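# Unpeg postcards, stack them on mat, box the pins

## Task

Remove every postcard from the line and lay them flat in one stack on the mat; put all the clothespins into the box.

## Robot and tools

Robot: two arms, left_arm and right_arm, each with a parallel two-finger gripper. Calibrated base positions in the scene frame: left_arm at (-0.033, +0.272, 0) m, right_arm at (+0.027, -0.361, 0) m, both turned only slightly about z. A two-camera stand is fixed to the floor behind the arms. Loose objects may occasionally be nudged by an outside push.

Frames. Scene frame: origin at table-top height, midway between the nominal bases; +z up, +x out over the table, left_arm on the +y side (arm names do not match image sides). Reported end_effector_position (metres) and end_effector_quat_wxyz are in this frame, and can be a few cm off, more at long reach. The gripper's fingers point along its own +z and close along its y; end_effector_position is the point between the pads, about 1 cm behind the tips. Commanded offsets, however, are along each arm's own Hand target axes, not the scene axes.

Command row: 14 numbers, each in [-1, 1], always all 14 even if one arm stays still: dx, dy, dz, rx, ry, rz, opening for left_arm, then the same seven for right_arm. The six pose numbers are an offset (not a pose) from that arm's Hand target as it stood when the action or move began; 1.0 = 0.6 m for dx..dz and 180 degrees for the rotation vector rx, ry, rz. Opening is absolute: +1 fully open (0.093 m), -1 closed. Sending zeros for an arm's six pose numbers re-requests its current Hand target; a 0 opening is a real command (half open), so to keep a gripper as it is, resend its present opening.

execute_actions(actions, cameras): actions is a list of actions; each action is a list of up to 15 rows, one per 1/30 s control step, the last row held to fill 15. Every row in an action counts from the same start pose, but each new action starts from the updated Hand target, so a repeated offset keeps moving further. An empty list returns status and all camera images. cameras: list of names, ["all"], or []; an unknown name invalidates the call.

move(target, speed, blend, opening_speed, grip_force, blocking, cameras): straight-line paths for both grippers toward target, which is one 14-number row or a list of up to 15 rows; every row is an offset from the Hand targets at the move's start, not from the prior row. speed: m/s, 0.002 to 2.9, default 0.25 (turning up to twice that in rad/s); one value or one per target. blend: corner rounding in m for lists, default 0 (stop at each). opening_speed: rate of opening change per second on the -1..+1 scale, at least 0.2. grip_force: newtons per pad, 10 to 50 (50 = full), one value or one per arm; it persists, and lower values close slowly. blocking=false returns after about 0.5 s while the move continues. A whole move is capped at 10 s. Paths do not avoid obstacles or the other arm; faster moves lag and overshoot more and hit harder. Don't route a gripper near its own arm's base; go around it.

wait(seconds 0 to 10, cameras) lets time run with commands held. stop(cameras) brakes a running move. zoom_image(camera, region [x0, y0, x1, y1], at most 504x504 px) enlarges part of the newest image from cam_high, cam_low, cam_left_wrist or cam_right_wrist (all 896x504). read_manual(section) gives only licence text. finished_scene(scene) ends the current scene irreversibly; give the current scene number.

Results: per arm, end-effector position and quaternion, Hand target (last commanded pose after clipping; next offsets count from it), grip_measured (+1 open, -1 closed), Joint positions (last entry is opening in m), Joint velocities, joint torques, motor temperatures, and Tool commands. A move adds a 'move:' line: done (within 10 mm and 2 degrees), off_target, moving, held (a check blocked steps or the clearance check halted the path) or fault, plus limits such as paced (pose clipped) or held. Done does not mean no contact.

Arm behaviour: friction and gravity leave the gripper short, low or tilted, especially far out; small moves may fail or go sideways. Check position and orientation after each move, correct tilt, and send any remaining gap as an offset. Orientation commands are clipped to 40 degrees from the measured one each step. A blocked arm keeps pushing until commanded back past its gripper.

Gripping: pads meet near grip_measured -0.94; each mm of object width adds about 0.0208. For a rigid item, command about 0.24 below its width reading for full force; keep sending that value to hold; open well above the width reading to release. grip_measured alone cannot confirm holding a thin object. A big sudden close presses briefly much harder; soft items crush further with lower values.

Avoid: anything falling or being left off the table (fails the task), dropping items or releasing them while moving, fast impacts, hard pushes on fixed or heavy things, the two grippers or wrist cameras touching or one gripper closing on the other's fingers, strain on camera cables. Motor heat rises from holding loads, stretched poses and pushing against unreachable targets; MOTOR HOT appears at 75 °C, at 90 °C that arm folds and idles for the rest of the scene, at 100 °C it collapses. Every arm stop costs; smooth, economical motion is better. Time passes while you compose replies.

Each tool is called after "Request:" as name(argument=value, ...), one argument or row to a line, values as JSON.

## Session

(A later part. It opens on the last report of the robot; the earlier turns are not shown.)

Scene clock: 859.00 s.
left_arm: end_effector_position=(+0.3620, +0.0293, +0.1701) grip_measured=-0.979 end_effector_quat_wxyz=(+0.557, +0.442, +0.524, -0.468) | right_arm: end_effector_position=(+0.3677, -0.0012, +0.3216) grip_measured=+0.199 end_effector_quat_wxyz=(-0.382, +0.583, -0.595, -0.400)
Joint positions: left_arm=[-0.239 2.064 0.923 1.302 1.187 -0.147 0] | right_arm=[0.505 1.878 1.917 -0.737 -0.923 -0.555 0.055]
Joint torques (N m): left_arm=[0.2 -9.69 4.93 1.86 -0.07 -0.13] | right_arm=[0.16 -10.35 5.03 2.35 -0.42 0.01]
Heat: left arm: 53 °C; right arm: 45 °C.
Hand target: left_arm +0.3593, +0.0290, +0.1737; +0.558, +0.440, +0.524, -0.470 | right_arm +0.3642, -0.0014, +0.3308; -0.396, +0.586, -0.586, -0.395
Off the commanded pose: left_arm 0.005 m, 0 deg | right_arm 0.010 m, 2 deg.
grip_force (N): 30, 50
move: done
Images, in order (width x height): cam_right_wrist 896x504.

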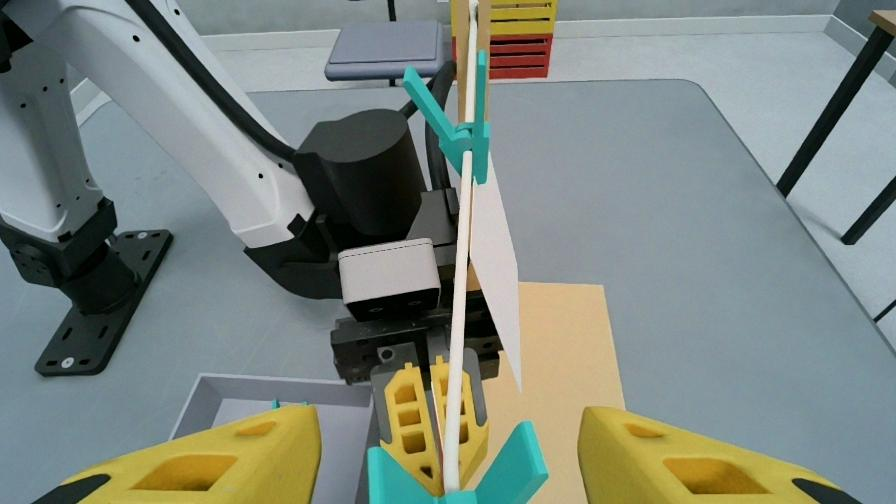

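Request:
move(
  target=[0,0,0,0,0,0,-1,0.009,-0.003,0.002,0,0,0,0.2],
  speed=0.05,
)

Request:
move(
  target=[0,0,0,0,0,0,-1,0,0,0,0,0,0,-0.45],
  opening_speed=0.5,
  cameras=["cam_low","cam_right_wrist"],
)

Scene clock: 876.23 s.
left_arm: end_effector_position=(+0.3620, +0.0293, +0.1701) grip_measured=-0.979 end_effector_quat_wxyz=(+0.557, +0.442, +0.524, -0.468) | right_arm: end_effector_position=(+0.3686, -0.0007, +0.3154) grip_measured=+0.199 end_effector_quat_wxyz=(-0.380, +0.582, -0.597, -0.401)
Joint positions: left_arm=[-0.239 2.064 0.923 1.302 1.187 -0.147 0] | right_arm=[0.505 1.878 1.894 -0.719 -0.922 -0.554 0.055]
Joint torques (N m): left_arm=[0.13 -9.43 4.86 1.74 -0.03 -0.14] | right_arm=[-0.27 -10.47 5.04 2.37 -0.45 -0.06]
Heat: left arm: 53 °C; right arm: 47 °C.
Hand target: left_arm +0.3593, +0.0290, +0.1737; +0.558, +0.440, +0.524, -0.470 | right_arm +0.3661, -0.0023, +0.3255; -0.396, +0.586, -0.586, -0.395
Off the commanded pose: left_arm 0.005 m, 0 deg | right_arm 0.010 m, 2 deg.
grip_force (N): 30, 50
move: done

Scene clock: 877.73 s.
left_arm: end_effector_position=(+0.3620, +0.0293, +0.1701) grip_measured=-0.979 end_effector_quat_wxyz=(+0.557, +0.442, +0.524, -0.468) | right_arm: end_effector_position=(+0.3688, -0.0006, +0.3156) grip_measured=-0.445 end_effector_quat_wxyz=(-0.380, +0.582, -0.597, -0.401)
Joint positions: left_arm=[-0.239 2.064 0.923 1.302 1.187 -0.147 0] | right_arm=[0.505 1.878 1.894 -0.717 -0.922 -0.554 0.024]
Joint torques (N m): left_arm=[0.2 -9.84 5.01 1.83 0.04 -0.11] | right_arm=[-0.25 -10.47 5.04 2.35 -0.45 -0.05]
Heat: left arm: 53 °C; right arm: 47 °C.
Hand target: left_arm +0.3593, +0.0290, +0.1737; +0.558, +0.440, +0.524, -0.470 | right_arm +0.3660, -0.0023, +0.3254; -0.396, +0.586, -0.586, -0.395
Off the commanded pose: left_arm 0.005 m, 0 deg | right_arm 0.010 m, 2 deg.
grip_force (N): 30, 50
move: done
Images, in order (width x height): cam_low 896x504, cam_right_wrist 896x504.

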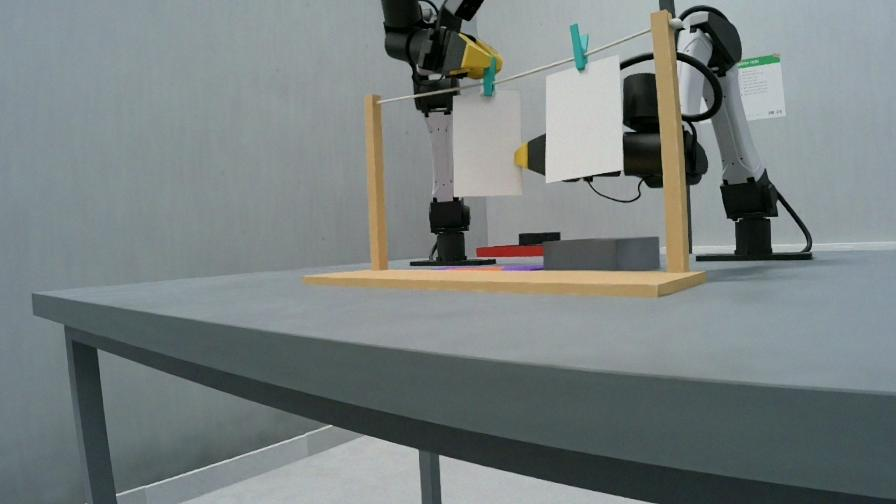

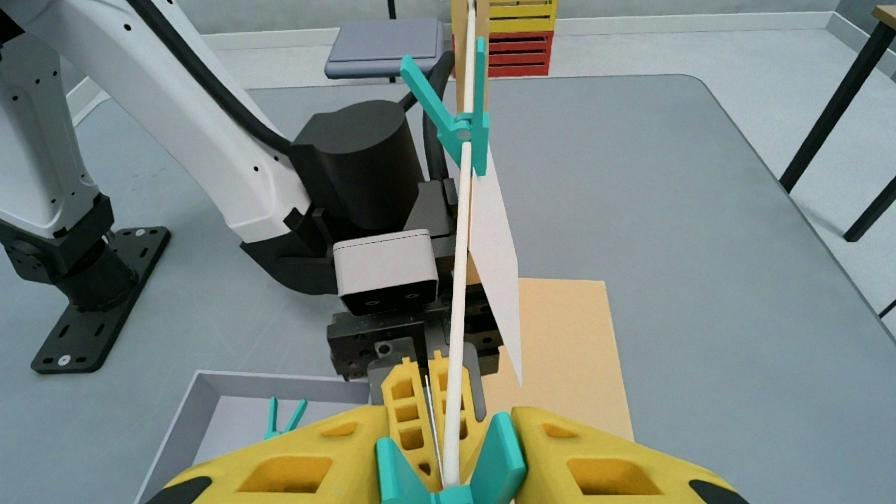

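Request:
move(
  target=[0,0,0,0,0,0,-1,0,0,0,0,0,0,-1],
  opening_speed=0.4,
  cameras=["cam_low","cam_right_wrist","cam_left_wrist"],
)

Scene clock: 885.07 s.
left_arm: end_effector_position=(+0.3620, +0.0293, +0.1701) grip_measured=-0.979 end_effector_quat_wxyz=(+0.557, +0.442, +0.524, -0.468) | right_arm: end_effector_position=(+0.3689, -0.0005, +0.3157) grip_measured=-0.753 end_effector_quat_wxyz=(-0.381, +0.582, -0.596, -0.401)
Joint positions: left_arm=[-0.239 2.064 0.923 1.302 1.187 -0.147 0] | right_arm=[0.505 1.878 1.894 -0.716 -0.922 -0.554 0.009]
Joint torques (N m): left_arm=[0.13 -9.85 4.86 1.81 0 -0.11] | right_arm=[-0.25 -10.47 5.04 2.34 -0.45 -0.05]
Heat: left arm: 54 °C; right arm: 47 °C.
Hand target: left_arm +0.3593, +0.0290, +0.1737; +0.558, +0.440, +0.524, -0.470 | right_arm +0.3660, -0.0023, +0.3254; -0.396, +0.586, -0.586, -0.395
Off the commanded pose: left_arm 0.005 m, 0 deg | right_arm 0.010 m, 2 deg.
grip_force (N): 30, 50
move: done
Images, in order (width x height): cam_low 896x504, cam_left_wrist 896x504, cam_right_wrist 896x504.

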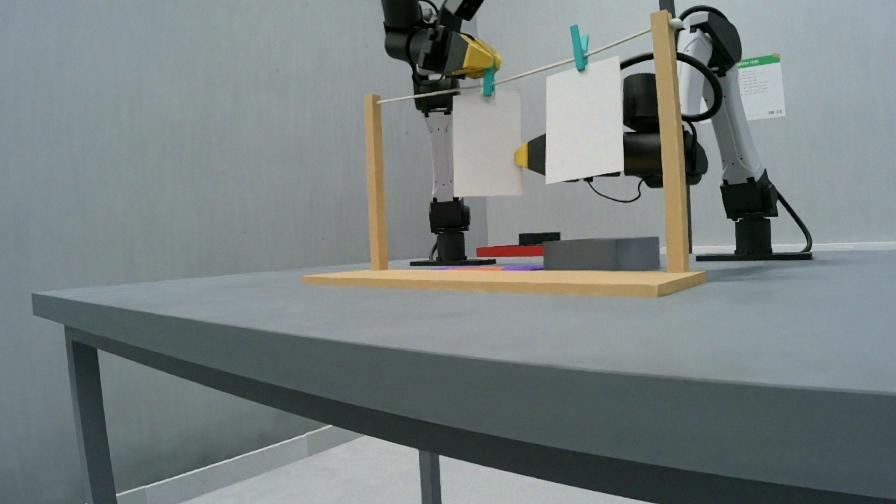

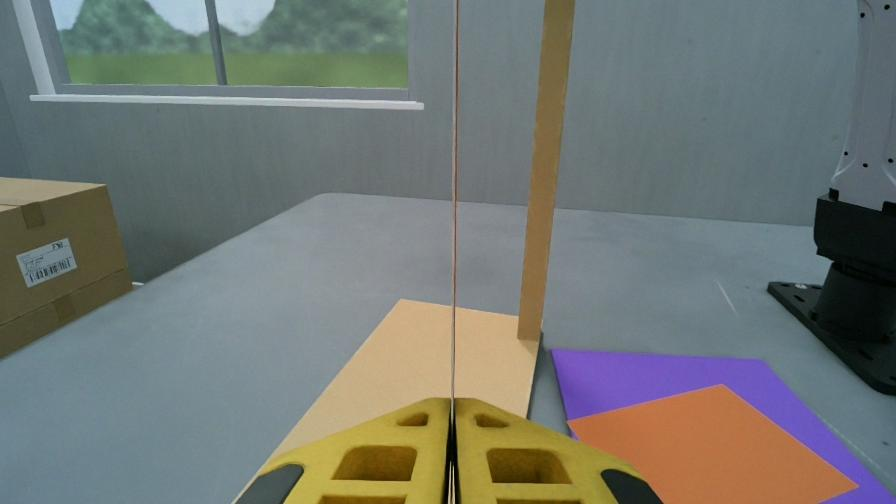

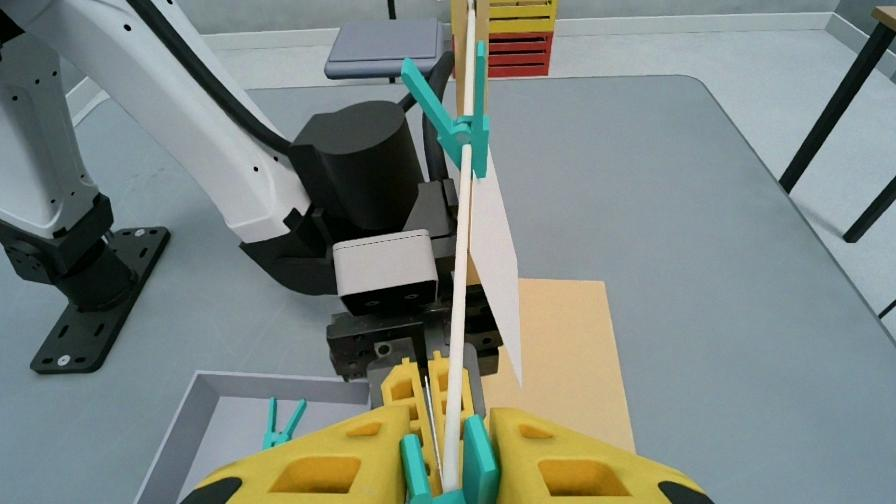

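Request:
move(
  target=[0.065,0,0,0,0,0,-1,0,0,0,0,0,0,-1],
  speed=0.06,
  cameras=["cam_low","cam_right_wrist","cam_left_wrist"],
)

Scene clock: 891.07 s.
left_arm: end_effector_position=(+0.3611, +0.0281, +0.1368) grip_measured=-0.979 end_effector_quat_wxyz=(+0.553, +0.441, +0.528, -0.471) | right_arm: end_effector_position=(+0.3689, -0.0005, +0.3157) grip_measured=-0.764 end_effector_quat_wxyz=(-0.381, +0.582, -0.596, -0.401)
Joint positions: left_arm=[-0.242 2.17 0.911 1.407 1.187 -0.147 0] | right_arm=[0.505 1.878 1.894 -0.716 -0.922 -0.554 0.009]
Joint torques (N m): left_arm=[-0.2 -8.06 4.53 2.07 -0.06 -0.09] | right_arm=[-0.25 -10.47 5.03 2.34 -0.45 -0.05]
Heat: left arm: 53 °C; right arm: 47 °C.
Hand target: left_arm +0.3597, +0.0266, +0.1350; +0.558, +0.440, +0.524, -0.470 | right_arm +0.3660, -0.0023, +0.3254; -0.396, +0.586, -0.586, -0.395
Off the commanded pose: left_arm 0.003 m, 1 deg | right_arm 0.010 m, 2 deg.
grip_force (N): 30, 50
move: done
Images, in order (width x height): cam_low 896x504, cam_left_wrist 896x504, cam_right_wrist 896x504.

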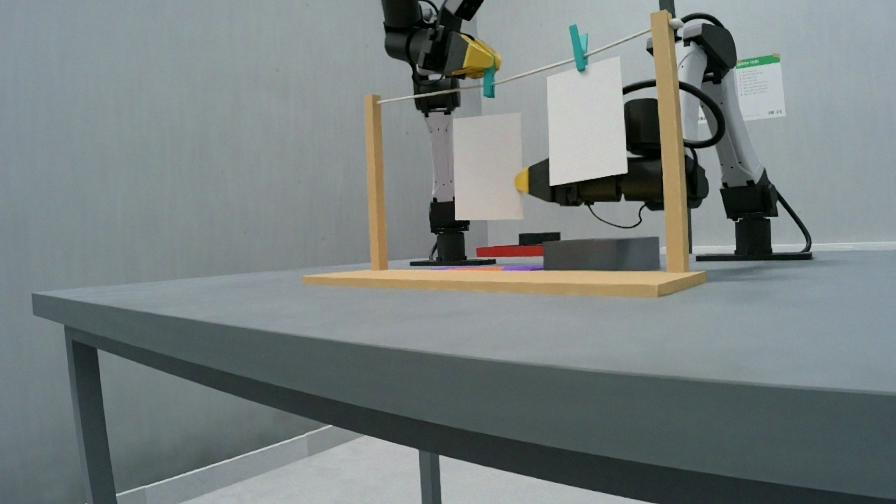

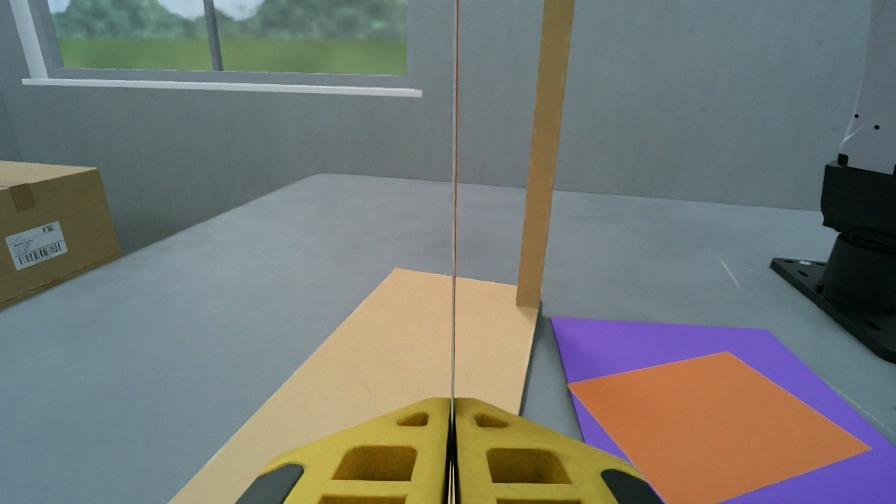

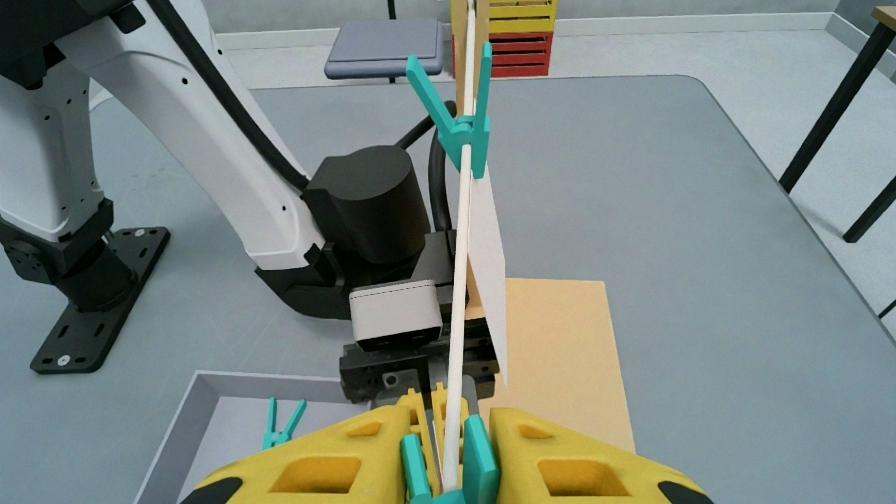

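Request:
move(
  target=[-0.0385,-0.139,-0.0728,0,0,0,-1,-0.08,0,-0.032,0,0,0,-1],
  speed=0.1,
  cameras=["all"],
)

Scene clock: 902.33 s.
left_arm: end_effector_position=(+0.2732, +0.0541, +0.1365) grip_measured=-0.979 end_effector_quat_wxyz=(+0.522, +0.421, +0.561, -0.485) | right_arm: end_effector_position=(+0.3643, -0.0033, +0.3714) grip_measured=-0.764 end_effector_quat_wxyz=(-0.388, +0.583, -0.592, -0.399)
Joint positions: left_arm=[-0.218 1.912 0.505 1.452 1.206 -0.147 0] | right_arm=[0.505 1.943 2.21 -0.949 -0.922 -0.551 0.009]
Joint torques (N m): left_arm=[0.61 -8.17 3.78 2.8 0.15 -0.02] | right_arm=[-0.21 -7.76 7.76 2.08 -0.44 -0.07]
Heat: left arm: 52 °C; right arm: 48 °C.
Hand target: left_arm +0.2698, +0.0567, +0.1553; +0.558, +0.440, +0.524, -0.470 | right_arm +0.3660, -0.0022, +0.3772; -0.396, +0.586, -0.586, -0.395
Off the commanded pose: left_arm 0.019 m, 7 deg | right_arm 0.006 m, 1 deg.
grip_force (N): 30, 50
move: off_target (left_arm)

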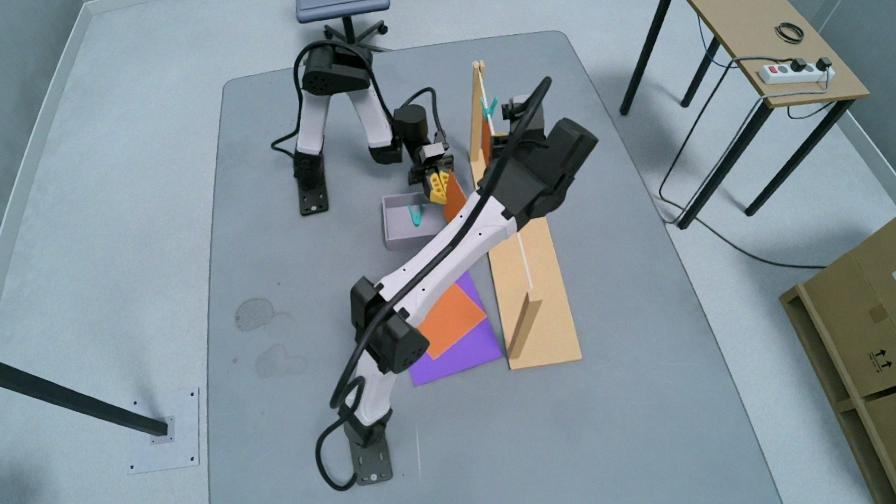

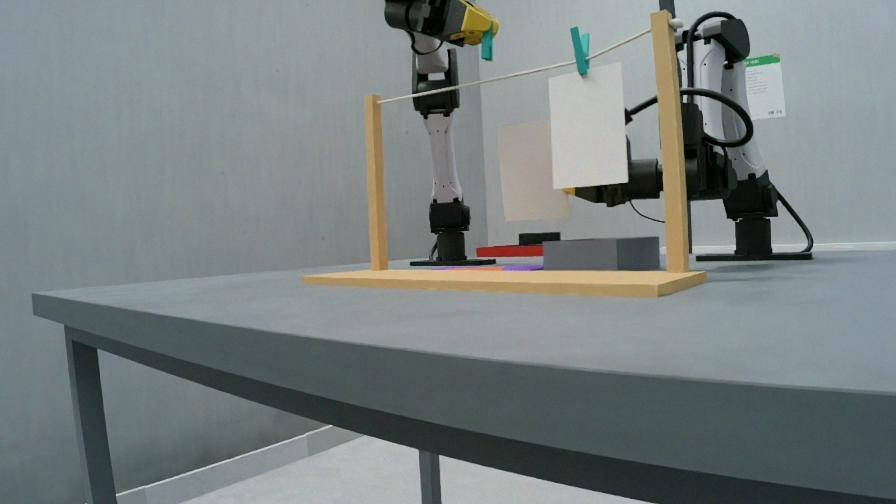

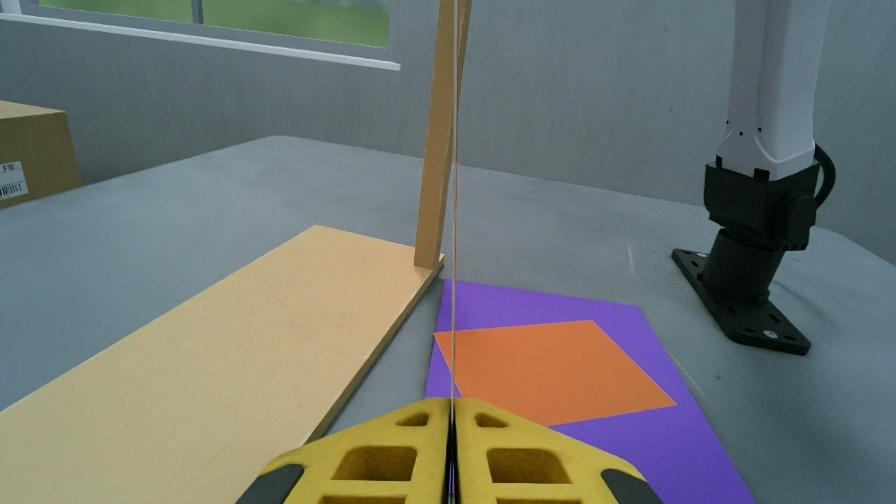

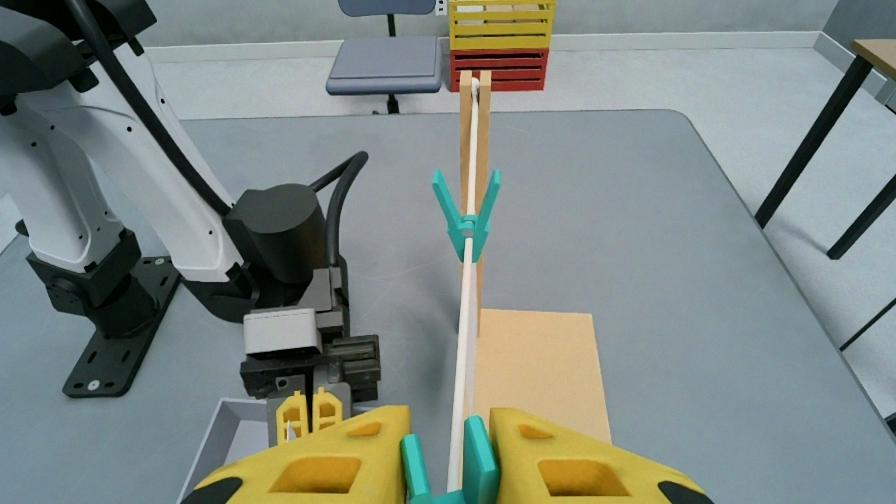

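Request:
move(
  target=[-0.0258,-0.0682,0.1029,-0.0564,0.0812,-0.0031,-1,0,0,0,0,0,0,-1],
  speed=0.15,
  cameras=["cam_high","cam_low"],
)

Scene clock: 933.23 s.
left_arm: end_effector_position=(+0.2354, -0.0067, +0.1582) grip_measured=-0.979 end_effector_quat_wxyz=(+0.499, +0.435, +0.650, -0.374) | right_arm: end_effector_position=(+0.3642, -0.0033, +0.3713) grip_measured=-0.764 end_effector_quat_wxyz=(-0.387, +0.583, -0.592, -0.399)
Joint positions: left_arm=[-0.555 1.417 0.503 0.623 0.689 0.134 0] | right_arm=[0.505 1.943 2.21 -0.95 -0.922 -0.551 0.009]
Joint torques (N m): left_arm=[-0.18 -5.82 9.74 2.19 0.13 0.3] | right_arm=[-0.23 -7.75 7.79 2.09 -0.44 -0.07]
Motor temperatures (°C): left_arm=[31 49 42 60 29 29 31] | right_arm=[31 49 43 42 31 29 31]
Heat: left arm: 60 °C; right arm: 49 °C.
Hand target: left_arm +0.2400, -0.0101, +0.1747; +0.521, +0.443, +0.632, -0.364 | right_arm +0.3660, -0.0022, +0.3772; -0.396, +0.586, -0.586, -0.395
Off the commanded pose: left_arm 0.017 m, 4 deg | right_arm 0.006 m, 1 deg.
grip_force (N): 30, 50
move: off_target (left_arm)
Images, in order (width x height): cam_high 896x504, cam_low 896x504.

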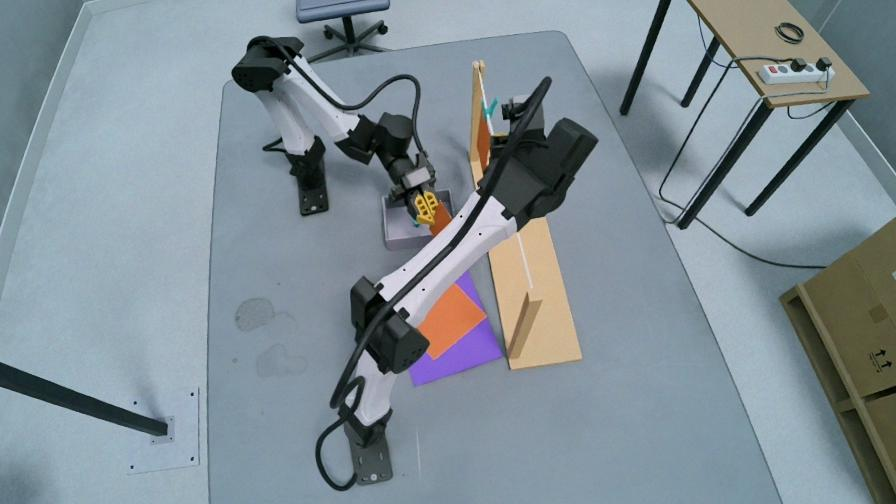

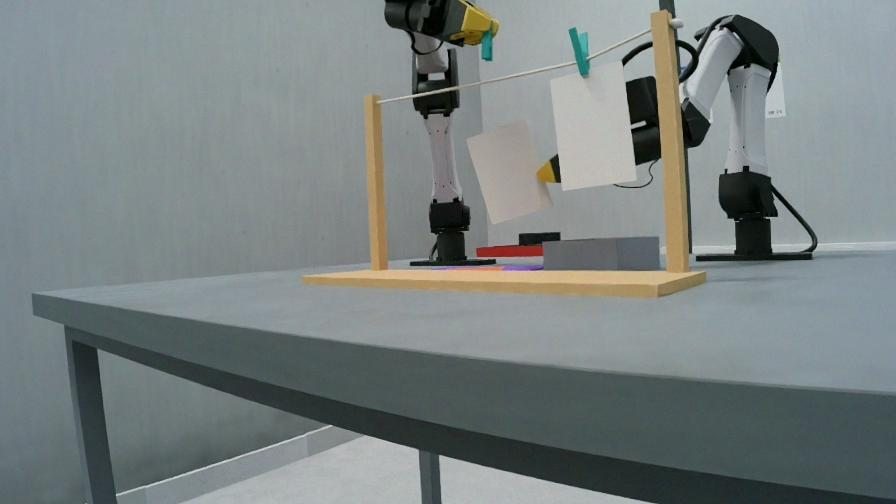

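Request:
move(
  target=[0.0084,-0.1754,0.1751,-0.0485,-0.0117,-0.5075,-1,0,0,0,0,0,0,-1],
  speed=0.2,
  cameras=["all"],
)

Scene clock: 949.67 s.
left_arm: end_effector_position=(+0.1727, -0.1364, +0.1431) grip_measured=-0.979 end_effector_quat_wxyz=(+0.141, -0.178, +0.778, -0.585) | right_arm: end_effector_position=(+0.3642, -0.0033, +0.3713) grip_measured=-0.764 end_effector_quat_wxyz=(-0.387, +0.583, -0.592, -0.399)
Joint positions: left_arm=[-1.132 1.629 0.665 0.685 0.008 -1.558 0] | right_arm=[0.505 1.943 2.21 -0.95 -0.922 -0.551 0.009]
Joint torques (N m): left_arm=[-0.06 -5.41 9.68 2.33 -0.03 -0.11] | right_arm=[-0.23 -7.75 7.77 2.09 -0.44 -0.07]
Motor temperatures (°C): left_arm=[31 47 45 59 29 29 31] | right_arm=[31 48 44 42 31 29 31]
Heat: left arm: 59 °C; right arm: 48 °C.
Hand target: left_arm +0.1761, -0.1420, +0.1496; +0.143, -0.185, +0.773, -0.590 | right_arm +0.3660, -0.0022, +0.3772; -0.396, +0.586, -0.586, -0.395
Off the commanded pose: left_arm 0.009 m, 1 deg | right_arm 0.006 m, 1 deg.
grip_force (N): 30, 50
move: done

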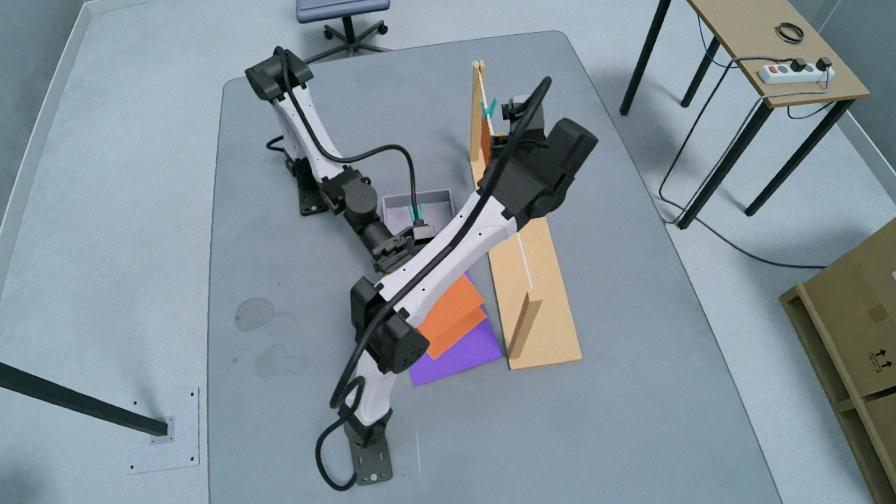

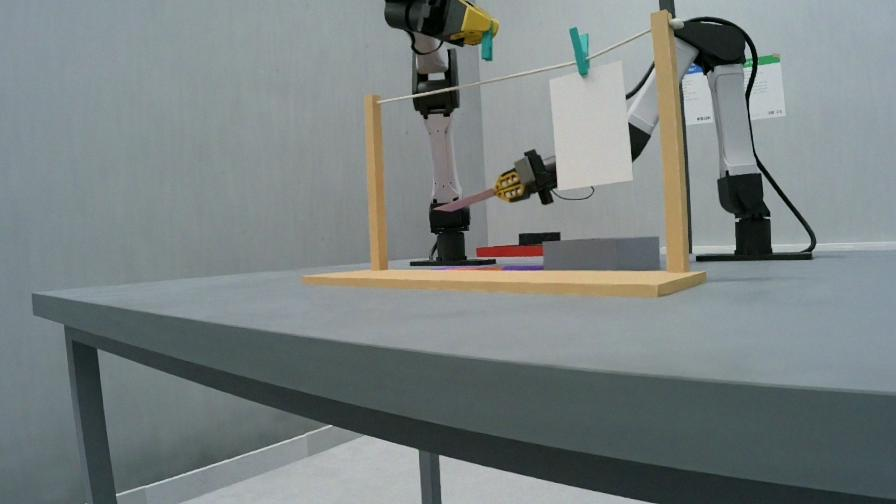

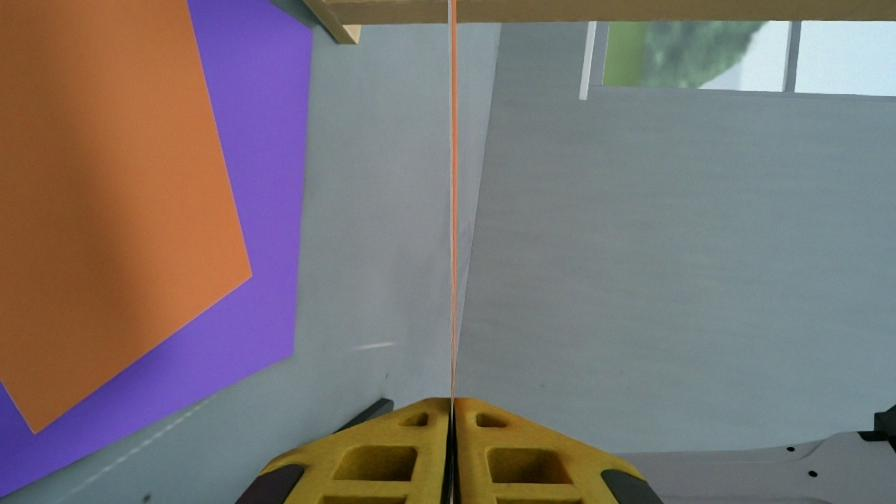

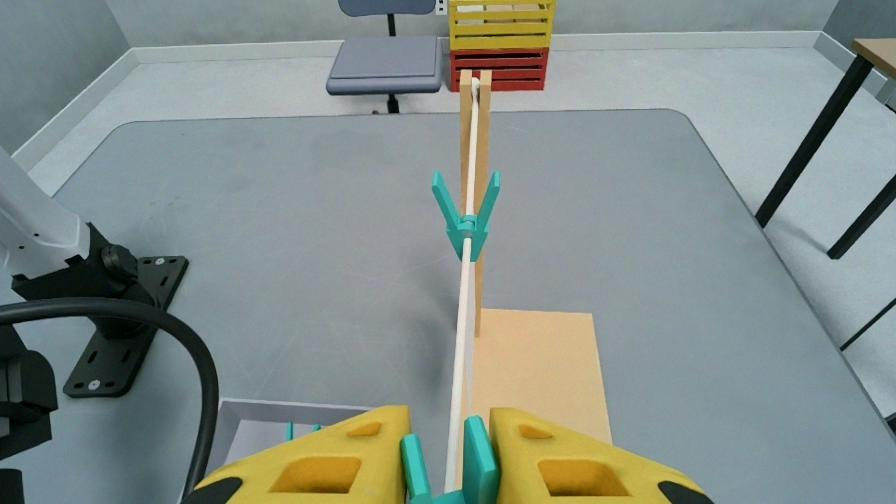

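Request:
move(
  target=[
    [0.0015,0.098,0.0215,0,0,0,-1,0,0,0,0,0,0,-1],
    [0.003,0.148,0.0315,-0.072,0,0,-1,0,0,0,0,0,0,-1],
  ],
  speed=[0.12,0.06],
  blend=[0.01,0],
  cameras=["all"],
)

Scene clock: 971.83 s.
left_arm: end_effector_position=(+0.1708, -0.1353, +0.0515) grip_measured=-0.979 end_effector_quat_wxyz=(+0.119, -0.194, +0.837, -0.498) | right_arm: end_effector_position=(+0.3642, -0.0033, +0.3713) grip_measured=-0.764 end_effector_quat_wxyz=(-0.387, +0.583, -0.592, -0.399)
Joint positions: left_arm=[-1.137 1.84 0.676 0.669 0.004 -1.562 0] | right_arm=[0.505 1.943 2.21 -0.95 -0.922 -0.551 0.009]
Joint torques (N m): left_arm=[-0.28 -8.28 7.71 2.01 -0.06 -0.09] | right_arm=[-0.23 -7.75 7.79 2.09 -0.44 -0.07]
Motor temperatures (°C): left_arm=[31 46 48 59 29 29 31] | right_arm=[31 48 44 42 31 29 31]
Heat: left arm: 59 °C; right arm: 48 °C.
Hand target: left_arm +0.1723, -0.1382, +0.0589; +0.121, -0.200, +0.834, -0.499 | right_arm +0.3660, -0.0022, +0.3772; -0.396, +0.586, -0.586, -0.395
Off the commanded pose: left_arm 0.008 m, 1 deg | right_arm 0.006 m, 1 deg.
grip_force (N): 30, 50
move: done

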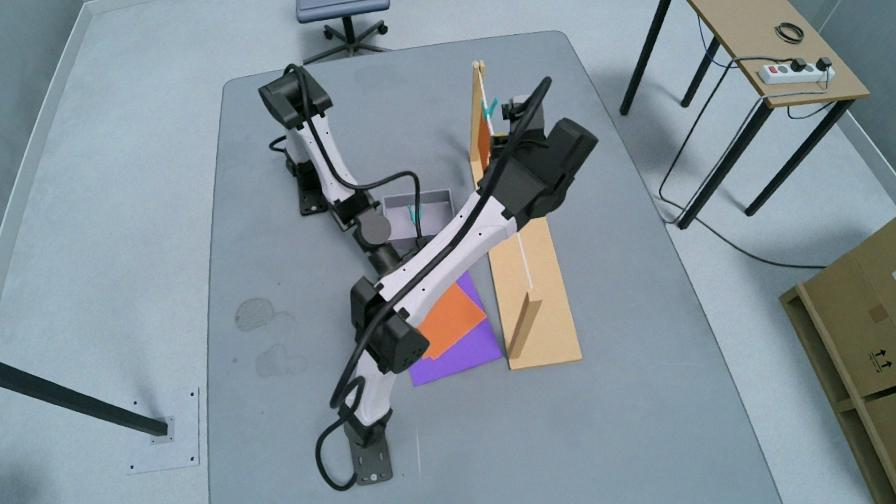

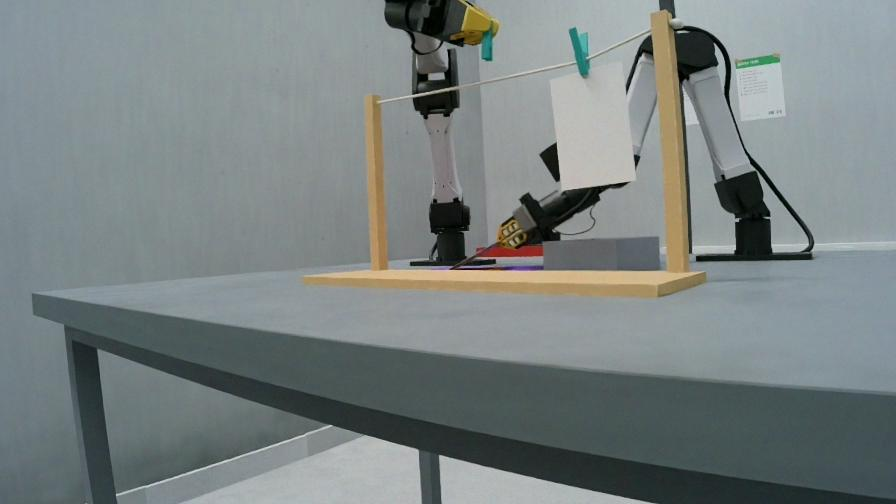

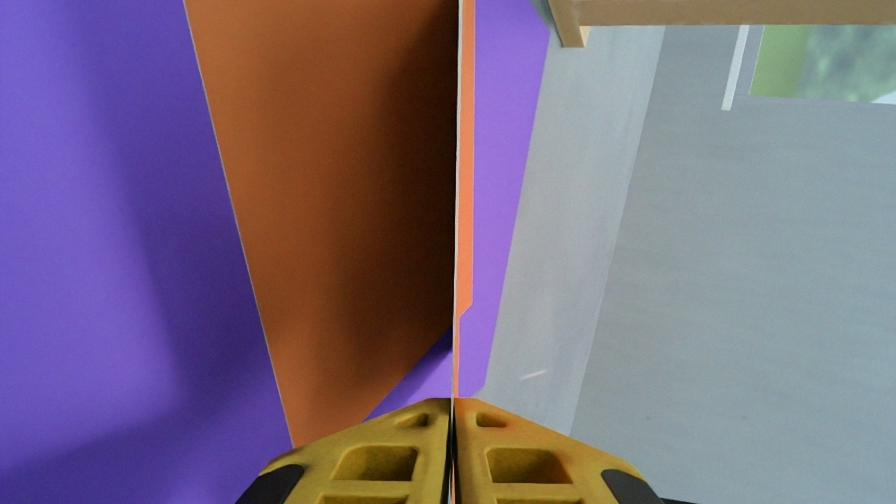

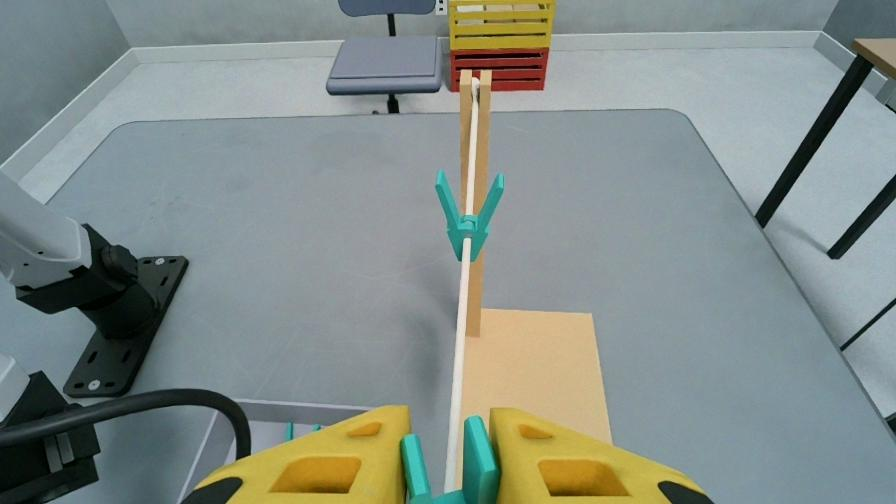

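Request:
move(
  target=[0,0.025,0.0133,0,0,0,-1,0,0,0,0,0,0,-1],
  speed=0.05,
  cameras=["cam_low","cam_left_wrist"],
)

Scene clock: 982.23 s.
left_arm: end_effector_position=(+0.1726, -0.1389, +0.0490) grip_measured=-0.979 end_effector_quat_wxyz=(+0.121, -0.193, +0.831, -0.507) | right_arm: end_effector_position=(+0.3642, -0.0033, +0.3713) grip_measured=-0.764 end_effector_quat_wxyz=(-0.387, +0.583, -0.592, -0.399)
Joint positions: left_arm=[-1.137 1.872 0.676 0.723 0.004 -1.563 0] | right_arm=[0.505 1.943 2.21 -0.95 -0.922 -0.551 0.009]
Joint torques (N m): left_arm=[0.28 -5.87 6.27 2.17 0 -0.11] | right_arm=[-0.23 -7.75 7.77 2.09 -0.44 -0.07]
Motor temperatures (°C): left_arm=[31 47 48 57 29 29 31] | right_arm=[31 48 45 42 31 29 32]
Heat: left arm: 57 °C; right arm: 48 °C.
Hand target: left_arm +0.1723, -0.1381, +0.0420; +0.121, -0.200, +0.834, -0.499 | right_arm +0.3660, -0.0022, +0.3772; -0.396, +0.586, -0.586, -0.395
Off the commanded pose: left_arm 0.007 m, 1 deg | right_arm 0.006 m, 1 deg.
grip_force (N): 30, 50
move: done
Images, in order (width x height): cam_low 896x504, cam_left_wrist 896x504.

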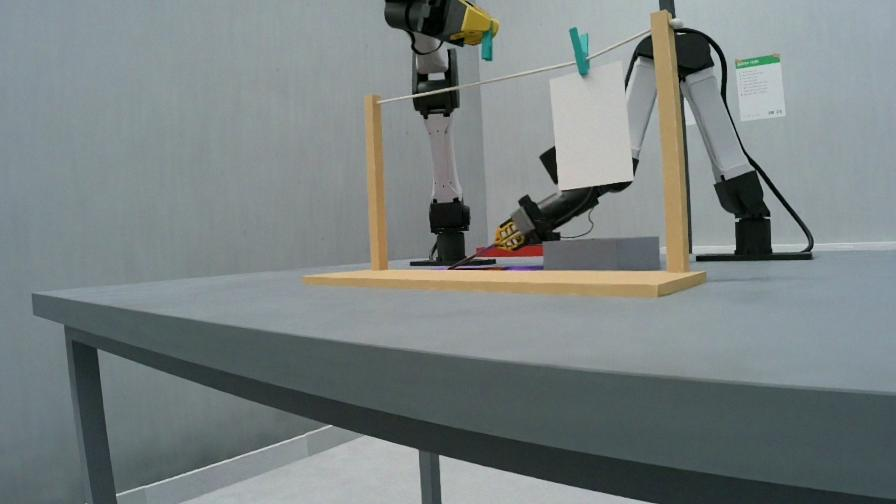

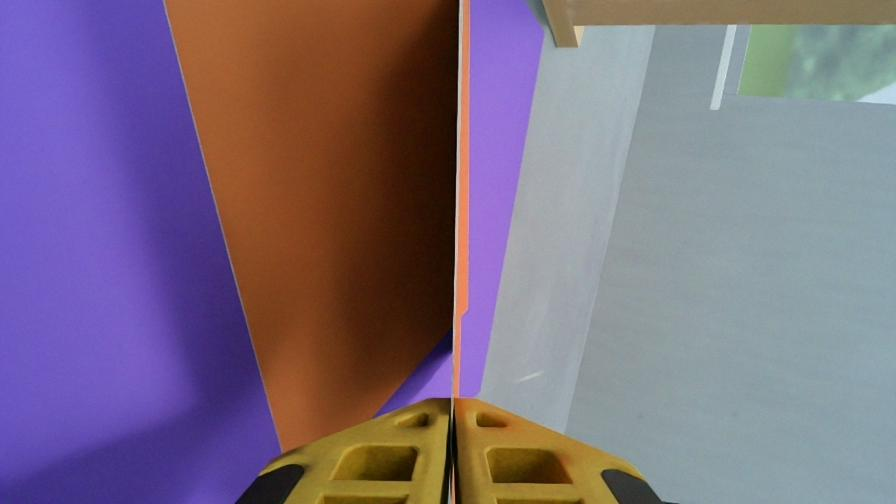

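Request:
move(
  target=[0,0.018,0.009,0,0,0,-1,0,0,0,0,0,0,-1],
  speed=0.05,
  cameras=["cam_low","cam_left_wrist"],
)

Scene clock: 986.97 s.
left_arm: end_effector_position=(+0.1746, -0.1429, +0.0443) grip_measured=-0.979 end_effector_quat_wxyz=(+0.123, -0.191, +0.825, -0.518) | right_arm: end_effector_position=(+0.3642, -0.0033, +0.3713) grip_measured=-0.764 end_effector_quat_wxyz=(-0.387, +0.583, -0.592, -0.399)
Joint positions: left_arm=[-1.137 1.917 0.676 0.792 0.004 -1.563 0] | right_arm=[0.505 1.943 2.21 -0.95 -0.922 -0.551 0.009]
Joint torques (N m): left_arm=[-0.13 -6.31 4.83 2.15 -0.07 -0.08] | right_arm=[-0.23 -7.75 7.77 2.09 -0.44 -0.07]
Motor temperatures (°C): left_arm=[31 47 48 57 29 29 31] | right_arm=[31 48 45 42 31 29 32]
Heat: left arm: 57 °C; right arm: 48 °C.
Hand target: left_arm +0.1721, -0.1378, +0.0298; +0.121, -0.200, +0.834, -0.499 | right_arm +0.3660, -0.0022, +0.3772; -0.396, +0.586, -0.586, -0.395
Off the commanded pose: left_arm 0.015 m, 3 deg | right_arm 0.006 m, 1 deg.
grip_force (N): 30, 50
move: off_target (left_arm)
Images, in order (width x height): cam_low 896x504, cam_left_wrist 896x504.

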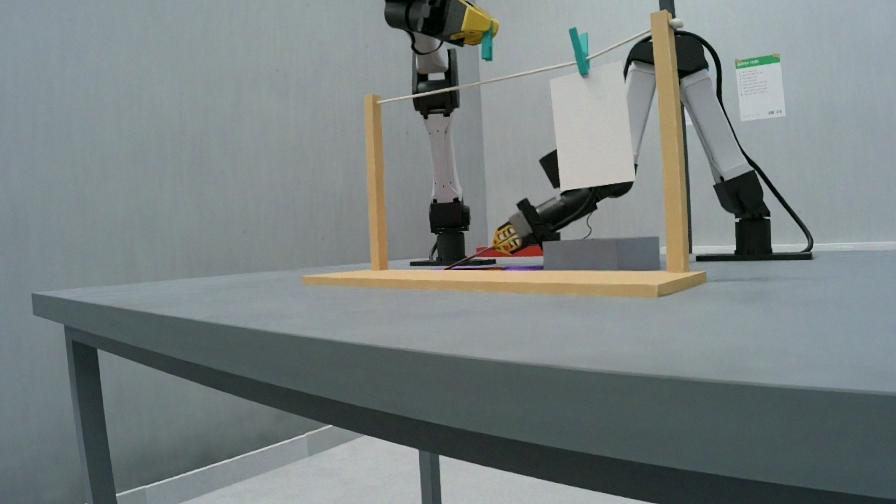

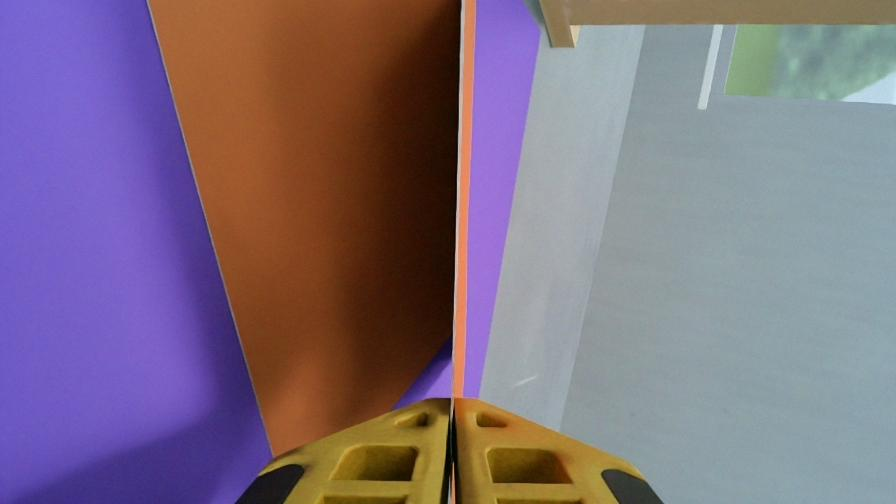

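Request:
move(
  target=[0,-0.01,-0.005,0,0,0,-0.72,0,0,0,0,0,0,-1],
  opening_speed=0.3,
  speed=0.05,
  cameras=["cam_low","cam_left_wrist"],
)

Scene clock: 998.07 s.
left_arm: end_effector_position=(+0.1724, -0.1385, +0.0346) grip_measured=-0.722 end_effector_quat_wxyz=(+0.119, -0.194, +0.836, -0.499) | right_arm: end_effector_position=(+0.3642, -0.0033, +0.3713) grip_measured=-0.764 end_effector_quat_wxyz=(-0.387, +0.583, -0.592, -0.399)
Joint positions: left_arm=[-1.137 1.917 0.676 0.748 0.004 -1.563 0.011] | right_arm=[0.505 1.943 2.21 -0.95 -0.922 -0.551 0.009]
Joint torques (N m): left_arm=[-0.25 -7.91 5.41 2.21 -0.02 -0.09] | right_arm=[-0.21 -7.75 7.77 2.09 -0.44 -0.07]
Motor temperatures (°C): left_arm=[31 46 47 55 29 29 31] | right_arm=[31 48 45 42 31 29 32]
Heat: left arm: 55 °C; right arm: 48 °C.
Hand target: left_arm +0.1722, -0.1380, +0.0365; +0.121, -0.200, +0.835, -0.499 | right_arm +0.3660, -0.0022, +0.3772; -0.396, +0.586, -0.586, -0.395
Off the commanded pose: left_arm 0.002 m, 1 deg | right_arm 0.006 m, 1 deg.
grip_force (N): 30, 50
move: done
Images, in order (width x height): cam_low 896x504, cam_left_wrist 896x504.

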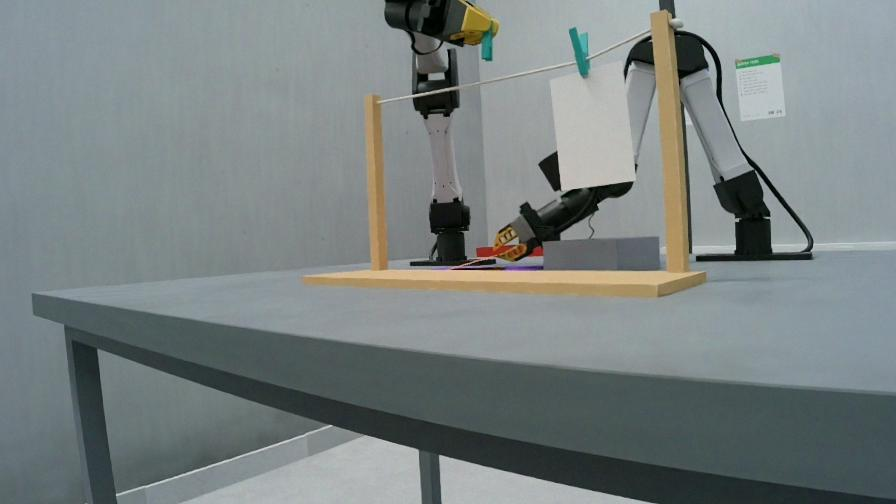

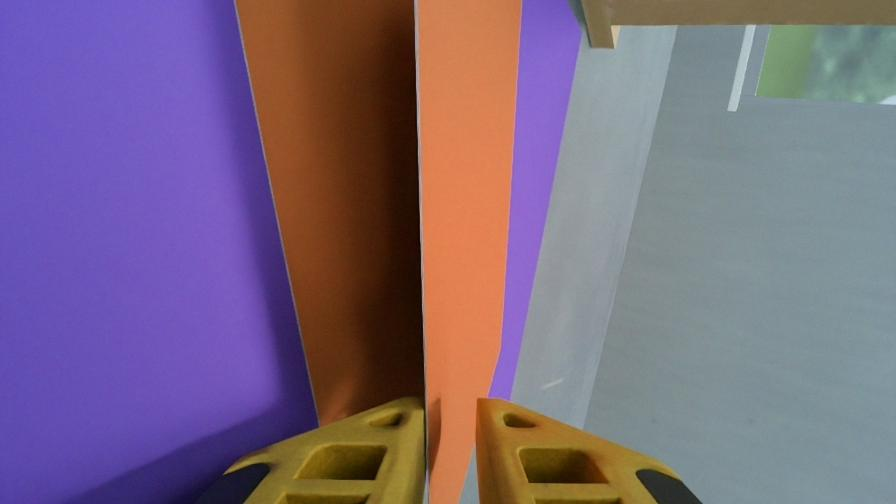

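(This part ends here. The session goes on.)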